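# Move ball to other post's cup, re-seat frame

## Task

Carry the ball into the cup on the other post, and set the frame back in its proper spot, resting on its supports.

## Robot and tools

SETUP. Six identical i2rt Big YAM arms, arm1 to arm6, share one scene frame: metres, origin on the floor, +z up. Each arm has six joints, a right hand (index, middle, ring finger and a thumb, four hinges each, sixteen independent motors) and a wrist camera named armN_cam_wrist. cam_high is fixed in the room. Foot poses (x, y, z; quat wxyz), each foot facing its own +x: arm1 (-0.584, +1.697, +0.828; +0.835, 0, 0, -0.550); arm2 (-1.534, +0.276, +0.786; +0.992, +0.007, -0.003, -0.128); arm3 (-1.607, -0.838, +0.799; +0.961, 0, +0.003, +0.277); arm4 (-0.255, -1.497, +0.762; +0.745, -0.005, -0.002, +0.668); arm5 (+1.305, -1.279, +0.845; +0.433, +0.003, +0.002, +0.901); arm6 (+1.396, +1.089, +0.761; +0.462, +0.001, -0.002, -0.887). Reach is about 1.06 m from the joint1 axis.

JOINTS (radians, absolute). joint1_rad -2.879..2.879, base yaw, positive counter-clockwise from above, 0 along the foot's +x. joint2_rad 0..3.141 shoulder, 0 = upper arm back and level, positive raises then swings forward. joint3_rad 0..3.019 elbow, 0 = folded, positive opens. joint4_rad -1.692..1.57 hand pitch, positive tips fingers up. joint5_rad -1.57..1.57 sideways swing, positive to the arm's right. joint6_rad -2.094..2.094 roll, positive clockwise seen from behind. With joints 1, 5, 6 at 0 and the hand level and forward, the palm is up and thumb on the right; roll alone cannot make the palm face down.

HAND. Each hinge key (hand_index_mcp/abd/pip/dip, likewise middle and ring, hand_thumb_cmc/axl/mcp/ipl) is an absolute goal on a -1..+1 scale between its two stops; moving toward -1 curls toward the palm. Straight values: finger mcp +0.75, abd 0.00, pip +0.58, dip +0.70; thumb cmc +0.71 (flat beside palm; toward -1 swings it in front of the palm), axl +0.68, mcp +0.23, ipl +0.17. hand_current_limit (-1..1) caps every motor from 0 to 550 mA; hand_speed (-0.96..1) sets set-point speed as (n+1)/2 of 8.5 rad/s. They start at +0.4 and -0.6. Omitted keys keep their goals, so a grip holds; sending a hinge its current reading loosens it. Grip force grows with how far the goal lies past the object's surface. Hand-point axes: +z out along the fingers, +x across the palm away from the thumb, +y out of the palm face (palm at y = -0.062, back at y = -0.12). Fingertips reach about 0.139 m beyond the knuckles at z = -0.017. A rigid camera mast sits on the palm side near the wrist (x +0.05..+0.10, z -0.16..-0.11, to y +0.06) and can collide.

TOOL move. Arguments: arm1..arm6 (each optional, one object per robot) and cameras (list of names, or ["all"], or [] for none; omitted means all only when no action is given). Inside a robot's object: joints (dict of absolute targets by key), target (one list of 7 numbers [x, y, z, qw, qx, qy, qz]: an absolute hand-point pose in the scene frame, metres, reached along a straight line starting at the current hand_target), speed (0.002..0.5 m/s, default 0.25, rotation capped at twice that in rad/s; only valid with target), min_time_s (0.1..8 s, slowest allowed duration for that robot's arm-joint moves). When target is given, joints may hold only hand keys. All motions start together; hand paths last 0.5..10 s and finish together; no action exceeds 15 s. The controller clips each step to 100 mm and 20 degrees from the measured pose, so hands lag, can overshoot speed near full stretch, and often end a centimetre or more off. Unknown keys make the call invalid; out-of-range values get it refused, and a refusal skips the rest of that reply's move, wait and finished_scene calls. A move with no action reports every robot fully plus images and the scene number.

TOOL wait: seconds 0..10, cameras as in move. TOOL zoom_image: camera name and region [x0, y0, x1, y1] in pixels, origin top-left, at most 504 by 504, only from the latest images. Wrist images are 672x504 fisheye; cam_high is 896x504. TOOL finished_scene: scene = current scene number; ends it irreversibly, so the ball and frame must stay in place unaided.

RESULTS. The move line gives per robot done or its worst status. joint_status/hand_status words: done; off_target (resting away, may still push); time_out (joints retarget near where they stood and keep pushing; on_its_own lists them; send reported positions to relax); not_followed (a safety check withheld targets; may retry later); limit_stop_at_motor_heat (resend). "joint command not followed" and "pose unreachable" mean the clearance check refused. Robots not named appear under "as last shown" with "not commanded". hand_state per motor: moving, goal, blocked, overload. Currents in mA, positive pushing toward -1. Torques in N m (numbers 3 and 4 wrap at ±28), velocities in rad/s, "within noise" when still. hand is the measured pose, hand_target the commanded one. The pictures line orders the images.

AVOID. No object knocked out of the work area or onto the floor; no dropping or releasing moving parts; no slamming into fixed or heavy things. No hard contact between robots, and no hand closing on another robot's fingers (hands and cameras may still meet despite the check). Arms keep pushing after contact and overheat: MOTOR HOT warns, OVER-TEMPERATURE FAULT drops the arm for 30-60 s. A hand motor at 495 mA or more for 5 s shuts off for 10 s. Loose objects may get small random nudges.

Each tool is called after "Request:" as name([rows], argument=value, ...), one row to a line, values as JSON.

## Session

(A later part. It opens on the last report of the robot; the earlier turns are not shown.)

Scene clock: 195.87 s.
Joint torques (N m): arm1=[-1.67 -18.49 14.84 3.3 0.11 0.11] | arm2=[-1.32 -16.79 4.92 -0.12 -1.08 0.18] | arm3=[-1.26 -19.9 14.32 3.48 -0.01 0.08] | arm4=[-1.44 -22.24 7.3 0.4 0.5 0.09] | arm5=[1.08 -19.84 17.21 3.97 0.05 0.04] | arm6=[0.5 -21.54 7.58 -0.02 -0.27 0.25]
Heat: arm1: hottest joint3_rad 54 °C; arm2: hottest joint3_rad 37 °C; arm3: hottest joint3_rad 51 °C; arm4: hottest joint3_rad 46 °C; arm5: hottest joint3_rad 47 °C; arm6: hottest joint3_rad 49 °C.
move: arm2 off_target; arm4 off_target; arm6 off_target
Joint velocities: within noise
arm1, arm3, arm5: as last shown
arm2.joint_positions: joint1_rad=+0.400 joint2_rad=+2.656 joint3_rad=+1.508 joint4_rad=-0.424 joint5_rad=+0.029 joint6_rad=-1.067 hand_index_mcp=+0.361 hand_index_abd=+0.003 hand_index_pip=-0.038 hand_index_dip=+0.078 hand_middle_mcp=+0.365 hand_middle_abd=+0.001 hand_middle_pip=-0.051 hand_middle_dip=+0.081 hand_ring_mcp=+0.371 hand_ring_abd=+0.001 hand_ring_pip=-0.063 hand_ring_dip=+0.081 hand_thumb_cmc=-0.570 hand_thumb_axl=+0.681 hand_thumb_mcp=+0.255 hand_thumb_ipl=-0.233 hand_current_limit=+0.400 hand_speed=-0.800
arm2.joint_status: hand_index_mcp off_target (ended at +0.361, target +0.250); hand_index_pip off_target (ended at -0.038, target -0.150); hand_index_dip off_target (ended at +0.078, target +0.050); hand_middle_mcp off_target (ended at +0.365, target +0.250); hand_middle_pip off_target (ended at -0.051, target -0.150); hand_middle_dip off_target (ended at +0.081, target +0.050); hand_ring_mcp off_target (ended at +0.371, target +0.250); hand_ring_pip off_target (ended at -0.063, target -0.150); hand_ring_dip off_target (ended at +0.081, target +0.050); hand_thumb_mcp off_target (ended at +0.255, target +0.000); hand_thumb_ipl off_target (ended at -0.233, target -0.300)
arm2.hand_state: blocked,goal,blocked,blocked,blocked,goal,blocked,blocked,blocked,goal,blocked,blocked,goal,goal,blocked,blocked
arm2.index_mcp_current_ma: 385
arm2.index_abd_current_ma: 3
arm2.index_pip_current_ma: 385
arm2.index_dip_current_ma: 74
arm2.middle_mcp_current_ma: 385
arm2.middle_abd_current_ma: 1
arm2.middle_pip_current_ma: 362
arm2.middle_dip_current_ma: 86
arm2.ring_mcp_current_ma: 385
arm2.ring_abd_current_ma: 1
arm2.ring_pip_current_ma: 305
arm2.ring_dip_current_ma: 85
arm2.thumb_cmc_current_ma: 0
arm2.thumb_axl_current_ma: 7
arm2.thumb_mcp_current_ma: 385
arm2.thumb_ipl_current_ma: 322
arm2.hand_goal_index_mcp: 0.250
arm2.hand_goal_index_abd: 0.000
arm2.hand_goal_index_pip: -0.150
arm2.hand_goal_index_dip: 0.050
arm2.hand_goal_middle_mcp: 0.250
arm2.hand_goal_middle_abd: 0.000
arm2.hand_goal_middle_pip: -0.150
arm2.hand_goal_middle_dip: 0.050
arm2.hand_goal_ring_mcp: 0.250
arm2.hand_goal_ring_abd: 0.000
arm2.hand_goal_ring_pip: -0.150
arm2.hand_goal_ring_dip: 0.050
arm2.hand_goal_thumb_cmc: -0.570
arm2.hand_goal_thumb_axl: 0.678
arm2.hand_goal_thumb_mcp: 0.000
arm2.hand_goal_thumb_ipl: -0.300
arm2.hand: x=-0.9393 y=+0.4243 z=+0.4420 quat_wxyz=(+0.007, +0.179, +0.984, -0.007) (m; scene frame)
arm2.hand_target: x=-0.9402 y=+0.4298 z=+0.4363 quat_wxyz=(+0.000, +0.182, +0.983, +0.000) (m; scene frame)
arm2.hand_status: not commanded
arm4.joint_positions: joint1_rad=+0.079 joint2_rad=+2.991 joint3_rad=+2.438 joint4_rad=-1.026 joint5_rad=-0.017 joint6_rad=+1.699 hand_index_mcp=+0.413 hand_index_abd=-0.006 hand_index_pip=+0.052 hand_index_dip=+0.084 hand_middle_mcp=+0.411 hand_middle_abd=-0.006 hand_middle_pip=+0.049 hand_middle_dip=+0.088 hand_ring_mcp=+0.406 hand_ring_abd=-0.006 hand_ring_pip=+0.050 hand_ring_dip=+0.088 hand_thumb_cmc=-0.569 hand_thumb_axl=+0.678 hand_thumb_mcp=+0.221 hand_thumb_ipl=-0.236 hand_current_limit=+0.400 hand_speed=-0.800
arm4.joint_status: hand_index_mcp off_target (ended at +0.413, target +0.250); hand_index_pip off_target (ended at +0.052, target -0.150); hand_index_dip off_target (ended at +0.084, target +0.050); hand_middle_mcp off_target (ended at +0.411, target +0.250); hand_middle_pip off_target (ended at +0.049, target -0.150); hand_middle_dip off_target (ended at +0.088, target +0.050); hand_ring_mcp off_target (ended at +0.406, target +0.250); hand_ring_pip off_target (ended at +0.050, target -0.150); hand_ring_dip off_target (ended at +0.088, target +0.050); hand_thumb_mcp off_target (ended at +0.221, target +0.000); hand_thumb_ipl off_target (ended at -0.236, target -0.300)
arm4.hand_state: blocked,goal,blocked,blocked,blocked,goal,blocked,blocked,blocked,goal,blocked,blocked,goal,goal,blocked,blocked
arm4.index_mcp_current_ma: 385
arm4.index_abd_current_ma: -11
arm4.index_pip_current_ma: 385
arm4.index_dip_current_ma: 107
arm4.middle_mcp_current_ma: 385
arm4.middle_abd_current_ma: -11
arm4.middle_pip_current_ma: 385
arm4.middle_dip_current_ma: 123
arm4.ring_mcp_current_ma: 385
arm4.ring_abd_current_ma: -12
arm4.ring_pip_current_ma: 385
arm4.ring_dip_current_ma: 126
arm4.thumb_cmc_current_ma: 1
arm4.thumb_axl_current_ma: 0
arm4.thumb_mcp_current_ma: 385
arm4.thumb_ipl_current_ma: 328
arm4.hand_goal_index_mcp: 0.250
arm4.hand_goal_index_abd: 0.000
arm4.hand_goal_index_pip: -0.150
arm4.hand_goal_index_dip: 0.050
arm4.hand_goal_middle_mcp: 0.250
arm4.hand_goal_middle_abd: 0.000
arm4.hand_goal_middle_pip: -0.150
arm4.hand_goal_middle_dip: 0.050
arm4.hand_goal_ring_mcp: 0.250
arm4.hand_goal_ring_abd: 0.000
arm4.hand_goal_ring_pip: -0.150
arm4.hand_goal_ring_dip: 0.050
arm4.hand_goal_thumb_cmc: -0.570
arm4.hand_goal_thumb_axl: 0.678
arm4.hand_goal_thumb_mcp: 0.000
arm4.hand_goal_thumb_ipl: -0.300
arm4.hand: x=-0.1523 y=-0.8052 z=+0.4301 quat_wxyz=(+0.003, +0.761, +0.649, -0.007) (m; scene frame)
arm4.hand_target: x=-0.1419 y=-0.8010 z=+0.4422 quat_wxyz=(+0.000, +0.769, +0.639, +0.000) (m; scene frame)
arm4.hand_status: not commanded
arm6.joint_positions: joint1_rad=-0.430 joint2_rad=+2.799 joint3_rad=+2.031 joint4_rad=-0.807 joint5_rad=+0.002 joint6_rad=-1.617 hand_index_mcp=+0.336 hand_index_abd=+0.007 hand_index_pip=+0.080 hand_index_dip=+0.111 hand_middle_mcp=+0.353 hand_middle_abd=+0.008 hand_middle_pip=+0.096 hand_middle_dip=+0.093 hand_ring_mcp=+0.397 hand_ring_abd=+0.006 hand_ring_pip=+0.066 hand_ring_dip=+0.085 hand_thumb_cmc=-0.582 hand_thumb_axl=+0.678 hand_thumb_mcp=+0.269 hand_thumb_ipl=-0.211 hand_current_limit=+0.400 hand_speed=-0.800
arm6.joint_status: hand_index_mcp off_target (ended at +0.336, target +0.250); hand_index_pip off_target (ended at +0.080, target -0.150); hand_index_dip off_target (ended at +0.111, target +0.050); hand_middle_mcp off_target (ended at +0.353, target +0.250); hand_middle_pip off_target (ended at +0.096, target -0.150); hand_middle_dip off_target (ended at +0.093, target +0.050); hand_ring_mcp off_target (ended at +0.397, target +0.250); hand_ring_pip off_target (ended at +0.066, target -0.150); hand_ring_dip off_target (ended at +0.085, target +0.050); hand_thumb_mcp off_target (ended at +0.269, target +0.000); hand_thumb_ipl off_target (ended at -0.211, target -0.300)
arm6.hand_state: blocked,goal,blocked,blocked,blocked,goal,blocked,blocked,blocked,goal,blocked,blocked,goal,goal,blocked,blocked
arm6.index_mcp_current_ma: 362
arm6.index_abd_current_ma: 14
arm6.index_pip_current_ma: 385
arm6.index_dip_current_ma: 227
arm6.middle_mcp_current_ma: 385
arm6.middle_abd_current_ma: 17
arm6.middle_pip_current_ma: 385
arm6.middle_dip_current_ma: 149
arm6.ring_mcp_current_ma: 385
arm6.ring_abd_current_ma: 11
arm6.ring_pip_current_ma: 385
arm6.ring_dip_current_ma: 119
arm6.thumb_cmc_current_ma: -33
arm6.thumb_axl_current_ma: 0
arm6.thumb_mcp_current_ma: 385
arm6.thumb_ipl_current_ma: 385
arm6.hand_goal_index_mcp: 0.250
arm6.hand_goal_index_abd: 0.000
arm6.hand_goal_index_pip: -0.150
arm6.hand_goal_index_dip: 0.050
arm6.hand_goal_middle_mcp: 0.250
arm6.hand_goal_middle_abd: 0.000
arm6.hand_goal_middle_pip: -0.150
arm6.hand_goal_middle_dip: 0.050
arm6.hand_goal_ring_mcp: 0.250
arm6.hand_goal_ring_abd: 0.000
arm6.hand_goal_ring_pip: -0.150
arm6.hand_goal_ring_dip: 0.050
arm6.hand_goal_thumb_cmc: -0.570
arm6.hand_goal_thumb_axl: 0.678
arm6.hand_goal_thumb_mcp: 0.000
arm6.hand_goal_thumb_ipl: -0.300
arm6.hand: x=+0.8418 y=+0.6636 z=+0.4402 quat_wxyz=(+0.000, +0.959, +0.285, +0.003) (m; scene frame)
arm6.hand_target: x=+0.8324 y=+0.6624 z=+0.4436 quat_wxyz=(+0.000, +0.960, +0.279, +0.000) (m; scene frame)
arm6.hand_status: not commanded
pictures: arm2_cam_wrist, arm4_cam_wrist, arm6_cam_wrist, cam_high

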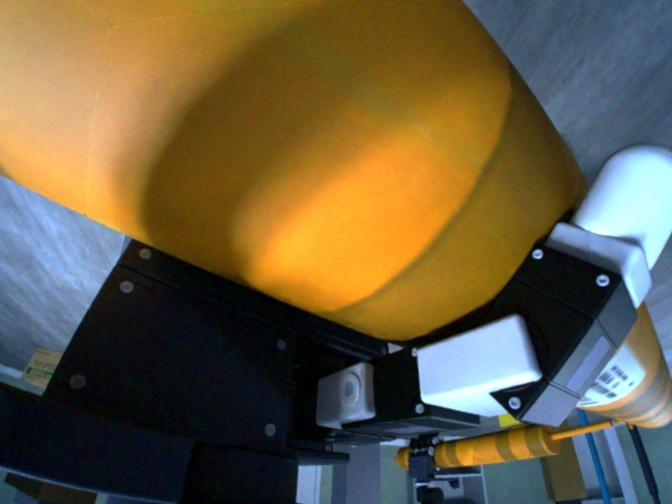

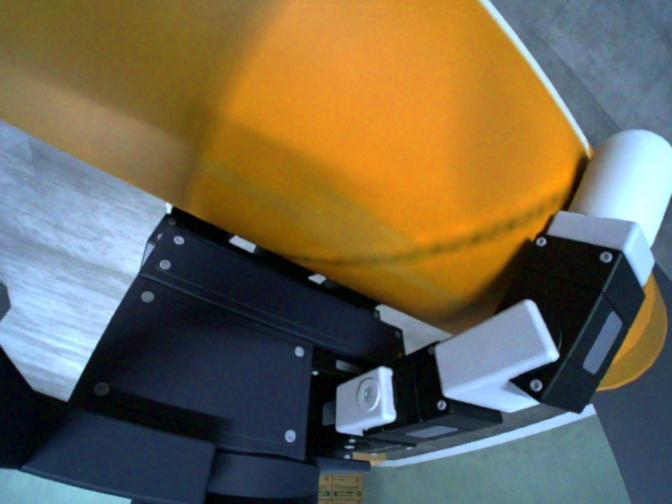

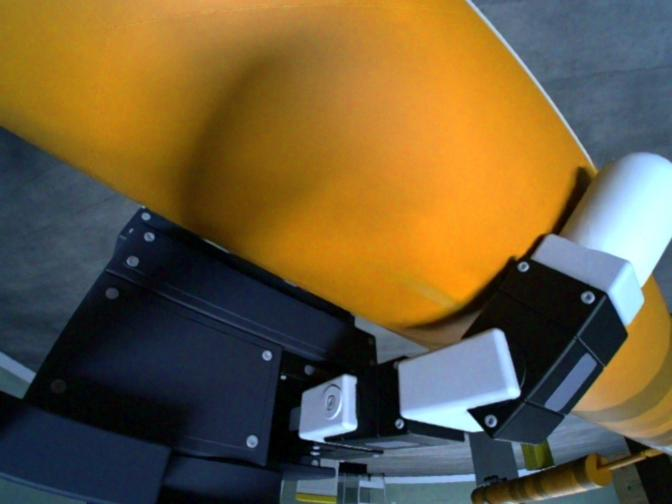

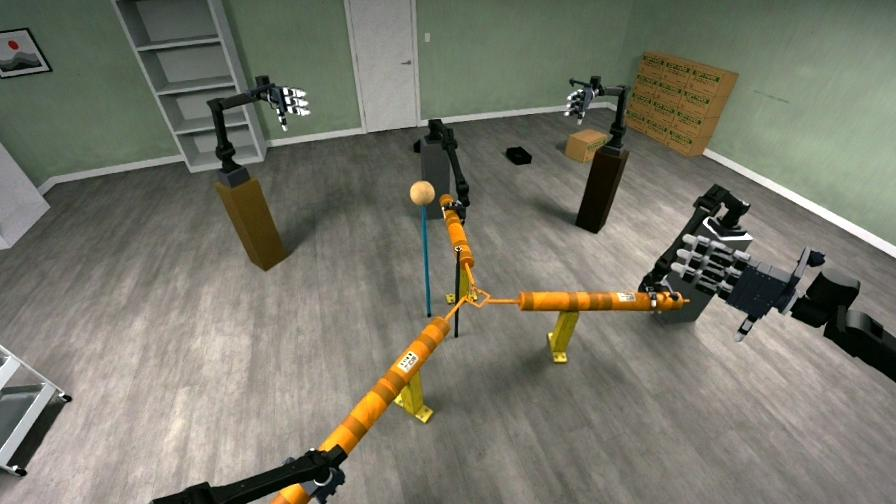

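Request:
move(arm2={"target": [-0.925, 0.428, 0.872, 0, 0.1790, 0.9838, 0], "speed": 0.12}, arm4={"target": [-0.150, -0.790, 0.860, 0, 0.7620, 0.6476, 0], "speed": 0.12}, arm6={"target": [0.830, 0.654, 0.870, 0, 0.9590, 0.2834, 0], "speed": 0.12}, cameras=["cam_high", "arm3_cam_wrist", "arm5_cam_wrist", "arm1_cam_wrist"])

Scene clock: 206.93 s.
Joint torques (N m): arm1=[-1.79 -18.49 14.83 3.32 0.11 0.11] | arm2=[-1.26 -17.44 12.9 -0.9 -0.74 0.17] | arm3=[-1.26 -19.84 14.31 3.48 -0.01 0.08] | arm4=[-0.73 -24.53 15.9 -0.87 0.52 0.22] | arm5=[1.03 -19.84 17.21 3.96 0.06 0.03] | arm6=[0.21 -26.11 13.34 -0.84 -0.67 0.11]
Heat: arm1: hottest joint3_rad 55 °C; arm2: hottest joint3_rad 37 °C; arm3: hottest joint3_rad 52 °C; arm4: hottest joint3_rad 45 °C; arm5: hottest joint3_rad 47 °C; arm6: hottest joint3_rad 48 °C.
move: arm2 off_target; arm4 off_target; arm6 off_target
Joint velocities: within noise
arm1, arm3, arm5: as last shown
arm2.joint_positions: joint1_rad=+0.400 joint2_rad=+1.919 joint3_rad=+1.471 joint4_rad=-1.187 joint5_rad=+0.021 joint6_rad=-1.074 hand_index_mcp=+0.348 hand_index_abd=+0.004 hand_index_pip=-0.069 hand_index_dip=+0.079 hand_middle_mcp=+0.357 hand_middle_abd=+0.003 hand_middle_pip=-0.064 hand_middle_dip=+0.085 hand_ring_mcp=+0.369 hand_ring_abd=+0.003 hand_ring_pip=-0.063 hand_ring_dip=+0.095 hand_thumb_cmc=-0.591 hand_thumb_axl=+0.684 hand_thumb_mcp=+0.272 hand_thumb_ipl=-0.240 hand_current_limit=+0.400 hand_speed=-0.800
arm2.joint_status: not commanded
arm2.hand_state: blocked,goal,blocked,blocked,blocked,goal,blocked,blocked,blocked,goal,blocked,blocked,blocked,goal,blocked,blocked
arm2.index_mcp_current_ma: 385
arm2.index_abd_current_ma: 5
arm2.index_pip_current_ma: 278
arm2.index_dip_current_ma: 78
arm2.middle_mcp_current_ma: 385
arm2.middle_abd_current_ma: 4
arm2.middle_pip_current_ma: 303
arm2.middle_dip_current_ma: 99
arm2.ring_mcp_current_ma: 385
arm2.ring_abd_current_ma: 4
arm2.ring_pip_current_ma: 305
arm2.ring_dip_current_ma: 135
arm2.thumb_cmc_current_ma: -53
arm2.thumb_axl_current_ma: 15
arm2.thumb_mcp_current_ma: 385
arm2.thumb_ipl_current_ma: 278
arm2.hand_goal_index_mcp: 0.250
arm2.hand_goal_index_abd: 0.000
arm2.hand_goal_index_pip: -0.150
arm2.hand_goal_index_dip: 0.050
arm2.hand_goal_middle_mcp: 0.250
arm2.hand_goal_middle_abd: 0.000
arm2.hand_goal_middle_pip: -0.150
arm2.hand_goal_middle_dip: 0.050
arm2.hand_goal_ring_mcp: 0.250
arm2.hand_goal_ring_abd: 0.000
arm2.hand_goal_ring_pip: -0.150
arm2.hand_goal_ring_dip: 0.050
arm2.hand_goal_thumb_cmc: -0.570
arm2.hand_goal_thumb_axl: 0.678
arm2.hand_goal_thumb_mcp: 0.000
arm2.hand_goal_thumb_ipl: -0.300
arm2.on_its_own: hand_index_pip moved -0.031 toward your old target -0.150
arm2.hand: x=-0.9449 y=+0.4207 z=+0.8384 quat_wxyz=(-0.024, +0.176, +0.984, -0.013) (m; scene frame)
arm2.hand_target: x=-0.9267 y=+0.4278 z=+0.8722 quat_wxyz=(+0.000, +0.179, +0.984, +0.000) (m; scene frame)
arm2.hand_status: off_target (0.040 m and 3.1 deg from the pose sent, 0.430 m and 1.2 deg at the start)
arm4.joint_positions: joint1_rad=+0.077 joint2_rad=+2.496 joint3_rad=+2.435 joint4_rad=-1.604 joint5_rad=-0.019 joint6_rad=+1.672 hand_index_mcp=+0.413 hand_index_abd=-0.012 hand_index_pip=+0.023 hand_index_dip=+0.084 hand_middle_mcp=+0.411 hand_middle_abd=-0.012 hand_middle_pip=-0.033 hand_middle_dip=+0.088 hand_ring_mcp=+0.406 hand_ring_abd=-0.020 hand_ring_pip=-0.074 hand_ring_dip=+0.084 hand_thumb_cmc=-0.527 hand_thumb_axl=+0.687 hand_thumb_mcp=+0.236 hand_thumb_ipl=-0.250 hand_current_limit=+0.400 hand_speed=-0.800
arm4.joint_status: not commanded
arm4.hand_state: blocked,goal,blocked,blocked,blocked,goal,blocked,blocked,blocked,goal,blocked,blocked,blocked,goal,blocked,blocked
arm4.index_mcp_current_ma: 385
arm4.index_abd_current_ma: -26
arm4.index_pip_current_ma: 385
arm4.index_dip_current_ma: 107
arm4.middle_mcp_current_ma: 385
arm4.middle_abd_current_ma: -26
arm4.middle_pip_current_ma: 385
arm4.middle_dip_current_ma: 123
arm4.ring_mcp_current_ma: 385
arm4.ring_abd_current_ma: -47
arm4.ring_pip_current_ma: 283
arm4.ring_dip_current_ma: 108
arm4.thumb_cmc_current_ma: 148
arm4.thumb_axl_current_ma: 28
arm4.thumb_mcp_current_ma: 385
arm4.thumb_ipl_current_ma: 242
arm4.hand_goal_index_mcp: 0.250
arm4.hand_goal_index_abd: 0.000
arm4.hand_goal_index_pip: -0.150
arm4.hand_goal_index_dip: 0.050
arm4.hand_goal_middle_mcp: 0.250
arm4.hand_goal_middle_abd: 0.000
arm4.hand_goal_middle_pip: -0.150
arm4.hand_goal_middle_dip: 0.050
arm4.hand_goal_ring_mcp: 0.250
arm4.hand_goal_ring_abd: 0.000
arm4.hand_goal_ring_pip: -0.150
arm4.hand_goal_ring_dip: 0.050
arm4.hand_goal_thumb_cmc: -0.570
arm4.hand_goal_thumb_axl: 0.678
arm4.hand_goal_thumb_mcp: 0.000
arm4.hand_goal_thumb_ipl: -0.300
arm4.on_its_own: hand_index_pip moved -0.028 toward your old target -0.150; hand_middle_pip moved -0.081 toward your old target -0.150; hand_ring_pip moved -0.124 toward your old target -0.150
arm4.hand: x=-0.1536 y=-0.8075 z=+0.7950 quat_wxyz=(+0.033, +0.752, +0.657, -0.038) (m; scene frame)
arm4.hand_target: x=-0.1503 y=-0.7939 z=+0.8589 quat_wxyz=(-0.001, +0.762, +0.648, +0.001) (m; scene frame)
arm4.hand_status: off_target (0.067 m and 6.0 deg from the pose sent, 0.430 m and 1.0 deg at the start)
arm6.joint_positions: joint1_rad=-0.415 joint2_rad=+2.274 joint3_rad=+2.039 joint4_rad=-1.439 joint5_rad=+0.012 joint6_rad=-1.607 hand_index_mcp=+0.336 hand_index_abd=+0.010 hand_index_pip=-0.032 hand_index_dip=+0.092 hand_middle_mcp=+0.353 hand_middle_abd=+0.012 hand_middle_pip=+0.046 hand_middle_dip=+0.081 hand_ring_mcp=+0.412 hand_ring_abd=+0.025 hand_ring_pip=+0.061 hand_ring_dip=+0.089 hand_thumb_cmc=-0.629 hand_thumb_axl=+0.686 hand_thumb_mcp=+0.346 hand_thumb_ipl=-0.238 hand_current_limit=+0.400 hand_speed=-0.800
arm6.joint_status: not commanded
arm6.hand_state: blocked,goal,blocked,blocked,blocked,goal,blocked,blocked,blocked,blocked,blocked,blocked,blocked,goal,blocked,blocked
arm6.index_mcp_current_ma: 362
arm6.index_abd_current_ma: 23
arm6.index_pip_current_ma: 385
arm6.index_dip_current_ma: 145
arm6.middle_mcp_current_ma: 385
arm6.middle_abd_current_ma: 28
arm6.middle_pip_current_ma: 385
arm6.middle_dip_current_ma: 102
arm6.ring_mcp_current_ma: 385
arm6.ring_abd_current_ma: 68
arm6.ring_pip_current_ma: 385
arm6.ring_dip_current_ma: 134
arm6.thumb_cmc_current_ma: -223
arm6.thumb_axl_current_ma: 27
arm6.thumb_mcp_current_ma: 385
arm6.thumb_ipl_current_ma: 327
arm6.hand_goal_index_mcp: 0.250
arm6.hand_goal_index_abd: 0.000
arm6.hand_goal_index_pip: -0.150
arm6.hand_goal_index_dip: 0.050
arm6.hand_goal_middle_mcp: 0.250
arm6.hand_goal_middle_abd: 0.000
arm6.hand_goal_middle_pip: -0.150
arm6.hand_goal_middle_dip: 0.050
arm6.hand_goal_ring_mcp: 0.250
arm6.hand_goal_ring_abd: 0.000
arm6.hand_goal_ring_pip: -0.150
arm6.hand_goal_ring_dip: 0.050
arm6.hand_goal_thumb_cmc: -0.570
arm6.hand_goal_thumb_axl: 0.678
arm6.hand_goal_thumb_mcp: 0.000
arm6.hand_goal_thumb_ipl: -0.300
arm6.on_its_own: hand_index_pip moved -0.111 toward your old target -0.150; hand_middle_pip moved -0.050 toward your old target -0.150; hand_thumb_ipl moved -0.027 toward your old target -0.300
arm6.hand: x=+0.8543 y=+0.6631 z=+0.7969 quat_wxyz=(-0.017, +0.956, +0.287, +0.050) (m; scene frame)
arm6.hand_target: x=+0.8340 y=+0.6563 z=+0.8692 quat_wxyz=(+0.000, +0.959, +0.283, -0.001) (m; scene frame)
arm6.hand_status: off_target (0.078 m and 6.1 deg from the pose sent, 0.430 m and 0.4 deg at the start)
pictures: arm1_cam_wrist, arm3_cam_wrist, arm5_cam_wrist, cam_high

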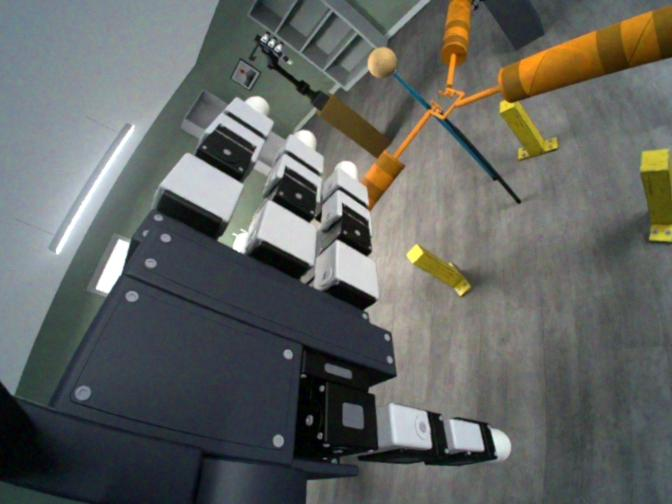

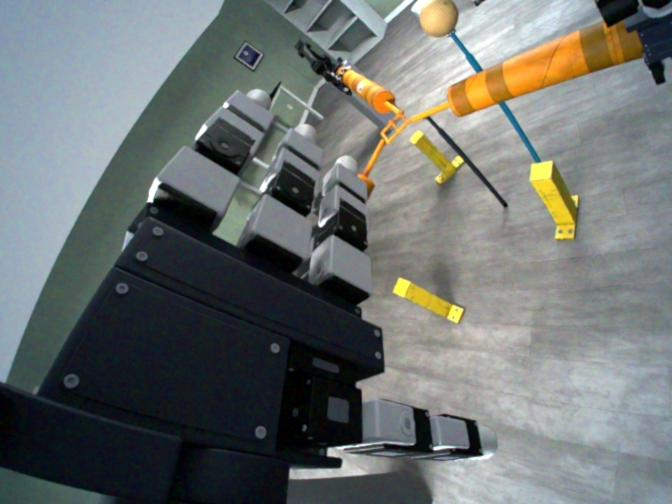

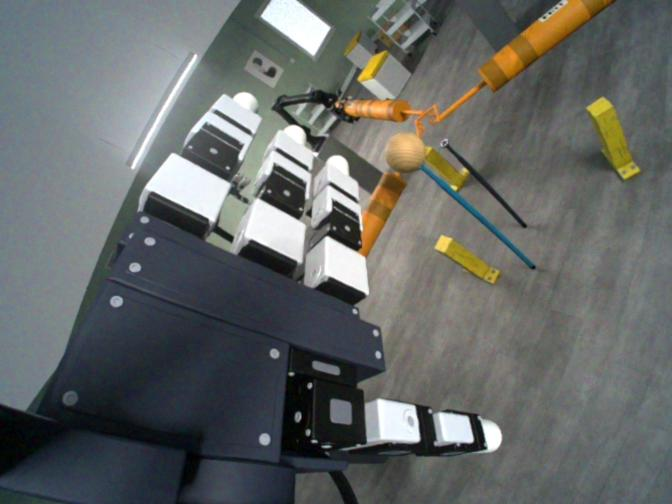

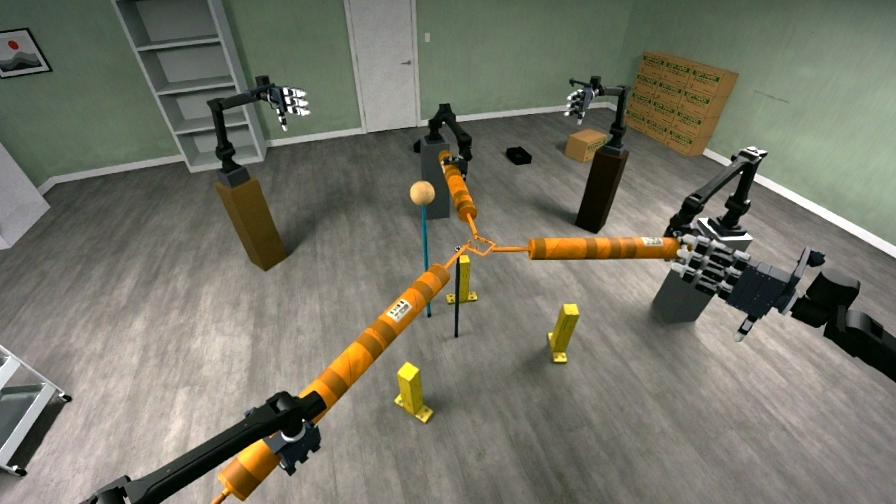

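Request:
move(arm2={"target": [-0.791, 0.208, 0.858, 0, 0.1790, 0.9838, 0], "speed": 0.1}, arm4={"target": [-0.017, -1.007, 0.872, 0, 0.7620, 0.6476, 0], "speed": 0.1}, arm6={"target": [0.958, 0.432, 0.890, 0, 0.9590, 0.2834, 0], "speed": 0.1}, cameras=["cam_high", "arm3_cam_wrist", "arm5_cam_wrist", "arm1_cam_wrist"])

Request:
zoom_image(camera="cam_high", region=[370, 150, 530, 330])

Request:
zoom_image(camera="arm3_cam_wrist", region=[360, 0, 600, 240])

Request:
zoom_image(camera="arm5_cam_wrist", region=[340, 80, 580, 320])

Scene clock: 220.37 s.
Joint torques (N m): arm1=[-1.73 -18.49 14.82 3.3 0.11 0.11] | arm2=[-1.9 -20.13 14.32 -0.7 -1.27 0.05] | arm3=[-1.26 -19.9 14.32 3.48 -0.01 0.08] | arm4=[-0.56 -18.73 9.55 0.91 0.41 0.01] | arm5=[1.08 -19.78 17.2 3.97 0.06 0.03] | arm6=[-1.26 -24.82 14.99 -0.23 -0.38 0.36]
Heat: arm1: hottest joint3_rad 55 °C; arm2: hottest joint3_rad 38 °C; arm3: hottest joint3_rad 52 °C; arm4: hottest joint3_rad 46 °C; arm5: hottest joint3_rad 47 °C; arm6: hottest joint3_rad 49 °C.
move: arm2 off_target; arm4 off_target; arm6 off_target
Joint velocities: within noise
arm1, arm3, arm5: as last shown
arm2.joint_positions: joint1_rad=+0.067 joint2_rad=+2.294 joint3_rad=+2.114 joint4_rad=-1.428 joint5_rad=+0.036 joint6_rad=-1.403 hand_index_mcp=+0.348 hand_index_abd=+0.000 hand_index_pip=-0.072 hand_index_dip=+0.077 hand_middle_mcp=+0.359 hand_middle_abd=+0.000 hand_middle_pip=-0.064 hand_middle_dip=+0.085 hand_ring_mcp=+0.382 hand_ring_abd=+0.001 hand_ring_pip=-0.061 hand_ring_dip=+0.097 hand_thumb_cmc=-0.608 hand_thumb_axl=+0.692 hand_thumb_mcp=+0.285 hand_thumb_ipl=-0.245 hand_current_limit=+0.400 hand_speed=-0.800
arm2.joint_status: not commanded
arm2.hand_state: blocked,goal,blocked,blocked,blocked,goal,blocked,blocked,blocked,goal,blocked,blocked,blocked,goal,blocked,blocked
arm2.index_mcp_current_ma: 385
arm2.index_abd_current_ma: 0
arm2.index_pip_current_ma: 269
arm2.index_dip_current_ma: 72
arm2.middle_mcp_current_ma: 385
arm2.middle_abd_current_ma: 0
arm2.middle_pip_current_ma: 303
arm2.middle_dip_current_ma: 97
arm2.ring_mcp_current_ma: 385
arm2.ring_abd_current_ma: 1
arm2.ring_pip_current_ma: 317
arm2.ring_dip_current_ma: 142
arm2.thumb_cmc_current_ma: -110
arm2.thumb_axl_current_ma: 39
arm2.thumb_mcp_current_ma: 385
arm2.thumb_ipl_current_ma: 248
arm2.hand_goal_index_mcp: 0.250
arm2.hand_goal_index_abd: 0.000
arm2.hand_goal_index_pip: -0.150
arm2.hand_goal_index_dip: 0.050
arm2.hand_goal_middle_mcp: 0.250
arm2.hand_goal_middle_abd: 0.000
arm2.hand_goal_middle_pip: -0.150
arm2.hand_goal_middle_dip: 0.050
arm2.hand_goal_ring_mcp: 0.250
arm2.hand_goal_ring_abd: 0.000
arm2.hand_goal_ring_pip: -0.150
arm2.hand_goal_ring_dip: 0.050
arm2.hand_goal_thumb_cmc: -0.570
arm2.hand_goal_thumb_axl: 0.678
arm2.hand_goal_thumb_mcp: 0.000
arm2.hand_goal_thumb_ipl: -0.300
arm2.hand: x=-0.8072 y=+0.2104 z=+0.8404 quat_wxyz=(-0.016, +0.177, +0.984, -0.011) (m; scene frame)
arm2.hand_target: x=-0.7923 y=+0.2080 z=+0.8582 quat_wxyz=(+0.001, +0.179, +0.984, +0.000) (m; scene frame)
arm2.hand_status: off_target (0.024 m and 2.2 deg from the pose sent, 0.263 m and 3.1 deg at the start)
arm4.joint_positions: joint1_rad=-0.186 joint2_rad=+1.888 joint3_rad=+1.493 joint4_rad=-1.264 joint5_rad=-0.016 joint6_rad=+1.437 hand_index_mcp=+0.405 hand_index_abd=-0.002 hand_index_pip=+0.007 hand_index_dip=+0.090 hand_middle_mcp=+0.411 hand_middle_abd=-0.003 hand_middle_pip=-0.044 hand_middle_dip=+0.087 hand_ring_mcp=+0.406 hand_ring_abd=-0.006 hand_ring_pip=-0.074 hand_ring_dip=+0.078 hand_thumb_cmc=-0.545 hand_thumb_axl=+0.686 hand_thumb_mcp=+0.245 hand_thumb_ipl=-0.263 hand_current_limit=+0.400 hand_speed=-0.800
arm4.joint_status: not commanded
arm4.hand_state: blocked,goal,blocked,blocked,blocked,goal,blocked,blocked,blocked,goal,blocked,blocked,blocked,goal,blocked,blocked
arm4.index_mcp_current_ma: 385
arm4.index_abd_current_ma: -2
arm4.index_pip_current_ma: 385
arm4.index_dip_current_ma: 133
arm4.middle_mcp_current_ma: 385
arm4.middle_abd_current_ma: -6
arm4.middle_pip_current_ma: 385
arm4.middle_dip_current_ma: 122
arm4.ring_mcp_current_ma: 385
arm4.ring_abd_current_ma: -13
arm4.ring_pip_current_ma: 282
arm4.ring_dip_current_ma: 85
arm4.thumb_cmc_current_ma: 77
arm4.thumb_axl_current_ma: 24
arm4.thumb_mcp_current_ma: 385
arm4.thumb_ipl_current_ma: 168
arm4.hand_goal_index_mcp: 0.250
arm4.hand_goal_index_abd: 0.000
arm4.hand_goal_index_pip: -0.150
arm4.hand_goal_index_dip: 0.050
arm4.hand_goal_middle_mcp: 0.250
arm4.hand_goal_middle_abd: 0.000
arm4.hand_goal_middle_pip: -0.150
arm4.hand_goal_middle_dip: 0.050
arm4.hand_goal_ring_mcp: 0.250
arm4.hand_goal_ring_abd: 0.000
arm4.hand_goal_ring_pip: -0.150
arm4.hand_goal_ring_dip: 0.050
arm4.hand_goal_thumb_cmc: -0.570
arm4.hand_goal_thumb_axl: 0.678
arm4.hand_goal_thumb_mcp: 0.000
arm4.hand_goal_thumb_ipl: -0.300
arm4.hand: x=-0.0219 y=-1.0197 z=+0.8370 quat_wxyz=(+0.023, +0.761, +0.647, -0.040) (m; scene frame)
arm4.hand_target: x=-0.0174 y=-1.0081 z=+0.8718 quat_wxyz=(+0.000, +0.762, +0.648, +0.000) (m; scene frame)
arm4.hand_status: off_target (0.038 m and 5.2 deg from the pose sent, 0.254 m and 6.0 deg at the start)
arm6.joint_positions: joint1_rad=-0.043 joint2_rad=+2.443 joint3_rad=+2.448 joint4_rad=-1.666 joint5_rad=+0.005 joint6_rad=-1.272 hand_index_mcp=+0.336 hand_index_abd=+0.007 hand_index_pip=-0.065 hand_index_dip=+0.088 hand_middle_mcp=+0.353 hand_middle_abd=-0.001 hand_middle_pip=+0.005 hand_middle_dip=+0.080 hand_ring_mcp=+0.401 hand_ring_abd=+0.010 hand_ring_pip=+0.027 hand_ring_dip=+0.095 hand_thumb_cmc=-0.602 hand_thumb_axl=+0.689 hand_thumb_mcp=+0.346 hand_thumb_ipl=-0.275 hand_current_limit=+0.400 hand_speed=-0.800
arm6.joint_status: not commanded
arm6.hand_state: blocked,goal,blocked,blocked,blocked,goal,blocked,blocked,blocked,goal,blocked,blocked,blocked,goal,blocked,blocked
arm6.index_mcp_current_ma: 362
arm6.index_abd_current_ma: 15
arm6.index_pip_current_ma: 334
arm6.index_dip_current_ma: 130
arm6.middle_mcp_current_ma: 385
arm6.middle_abd_current_ma: -1
arm6.middle_pip_current_ma: 385
arm6.middle_dip_current_ma: 100
arm6.ring_mcp_current_ma: 385
arm6.ring_abd_current_ma: 22
arm6.ring_pip_current_ma: 385
arm6.ring_dip_current_ma: 157
arm6.thumb_cmc_current_ma: -108
arm6.thumb_axl_current_ma: 36
arm6.thumb_mcp_current_ma: 385
arm6.thumb_ipl_current_ma: 112
arm6.hand_goal_index_mcp: 0.250
arm6.hand_goal_index_abd: 0.000
arm6.hand_goal_index_pip: -0.150
arm6.hand_goal_index_dip: 0.050
arm6.hand_goal_middle_mcp: 0.250
arm6.hand_goal_middle_abd: 0.000
arm6.hand_goal_middle_pip: -0.150
arm6.hand_goal_middle_dip: 0.050
arm6.hand_goal_ring_mcp: 0.250
arm6.hand_goal_ring_abd: 0.000
arm6.hand_goal_ring_pip: -0.150
arm6.hand_goal_ring_dip: 0.050
arm6.hand_goal_thumb_cmc: -0.570
arm6.hand_goal_thumb_axl: 0.678
arm6.hand_goal_thumb_mcp: 0.000
arm6.hand_goal_thumb_ipl: -0.300
arm6.on_its_own: hand_index_pip moved -0.033 toward your old target -0.150; hand_middle_pip moved -0.040 toward your old target -0.150; hand_ring_pip moved -0.034 toward your old target -0.150; hand_thumb_ipl moved -0.037 toward your old target -0.300
arm6.hand: x=+0.9911 y=+0.4400 z=+0.8336 quat_wxyz=(-0.026, +0.951, +0.305, +0.038) (m; scene frame)
arm6.hand_target: x=+0.9612 y=+0.4363 z=+0.8902 quat_wxyz=(+0.003, +0.959, +0.283, -0.004) (m; scene frame)
arm6.hand_status: off_target (0.066 m and 5.9 deg from the pose sent, 0.270 m and 6.1 deg at the start; a joint's target at an end of its range on 20 of 99 steps)
pictures: arm1_cam_wrist, arm3_cam_wrist, arm5_cam_wrist, cam_high

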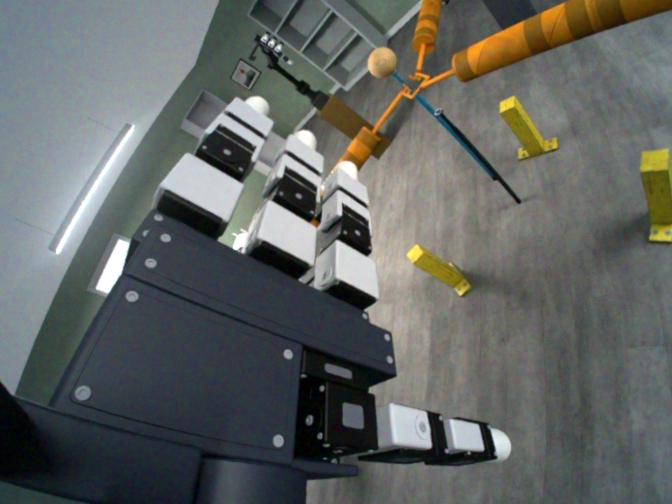

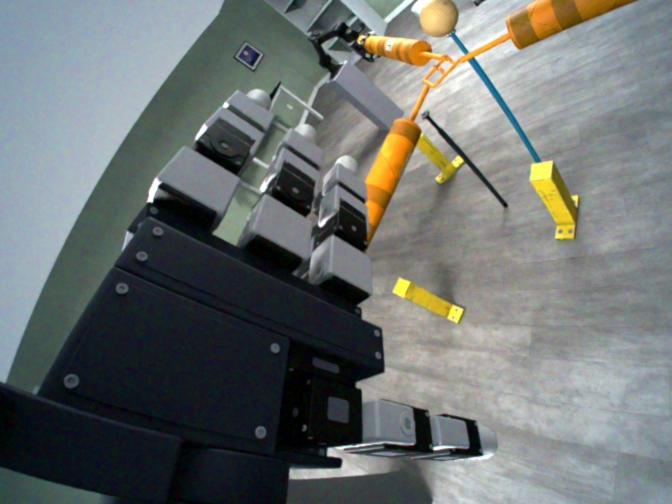

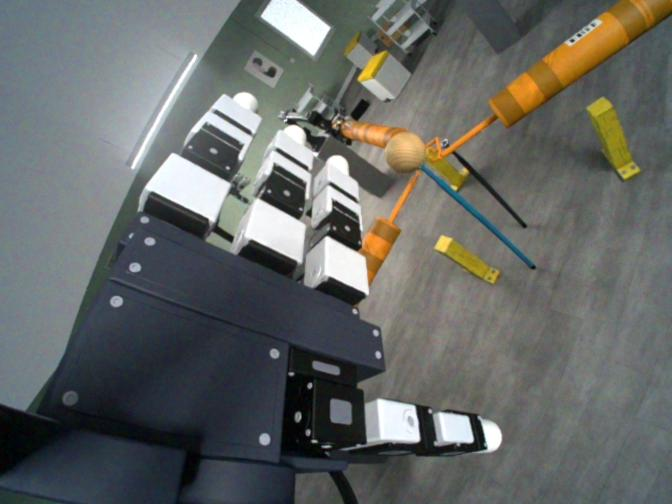

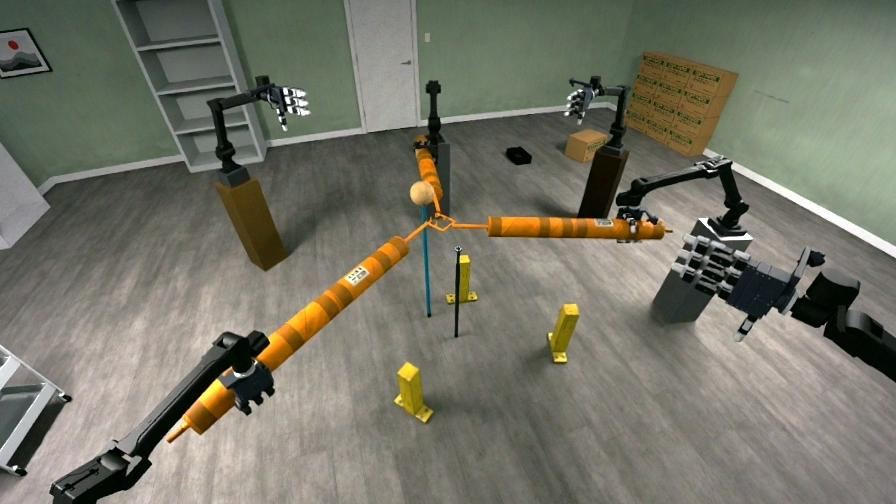

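Scaled by 2.800 from the camera's 896x504 image, which has a finer 1280x720 frame.

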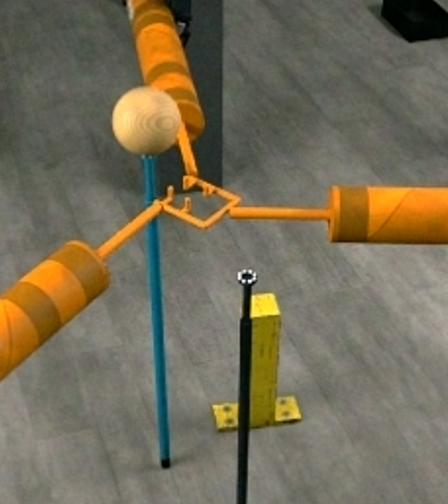

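Scaled by 2.100 from the camera's 672x504 image, which has a finer 960x720 frame.

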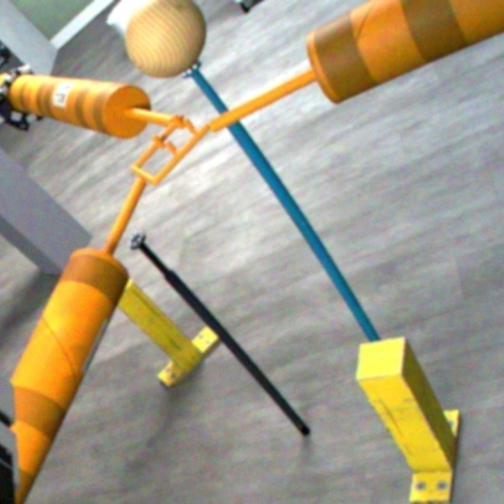

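Scaled by 2.100 from the camera's 672x504 image, which has a finer 960x720 frame.

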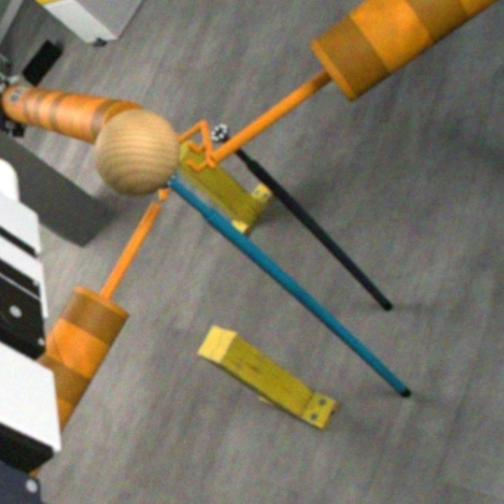

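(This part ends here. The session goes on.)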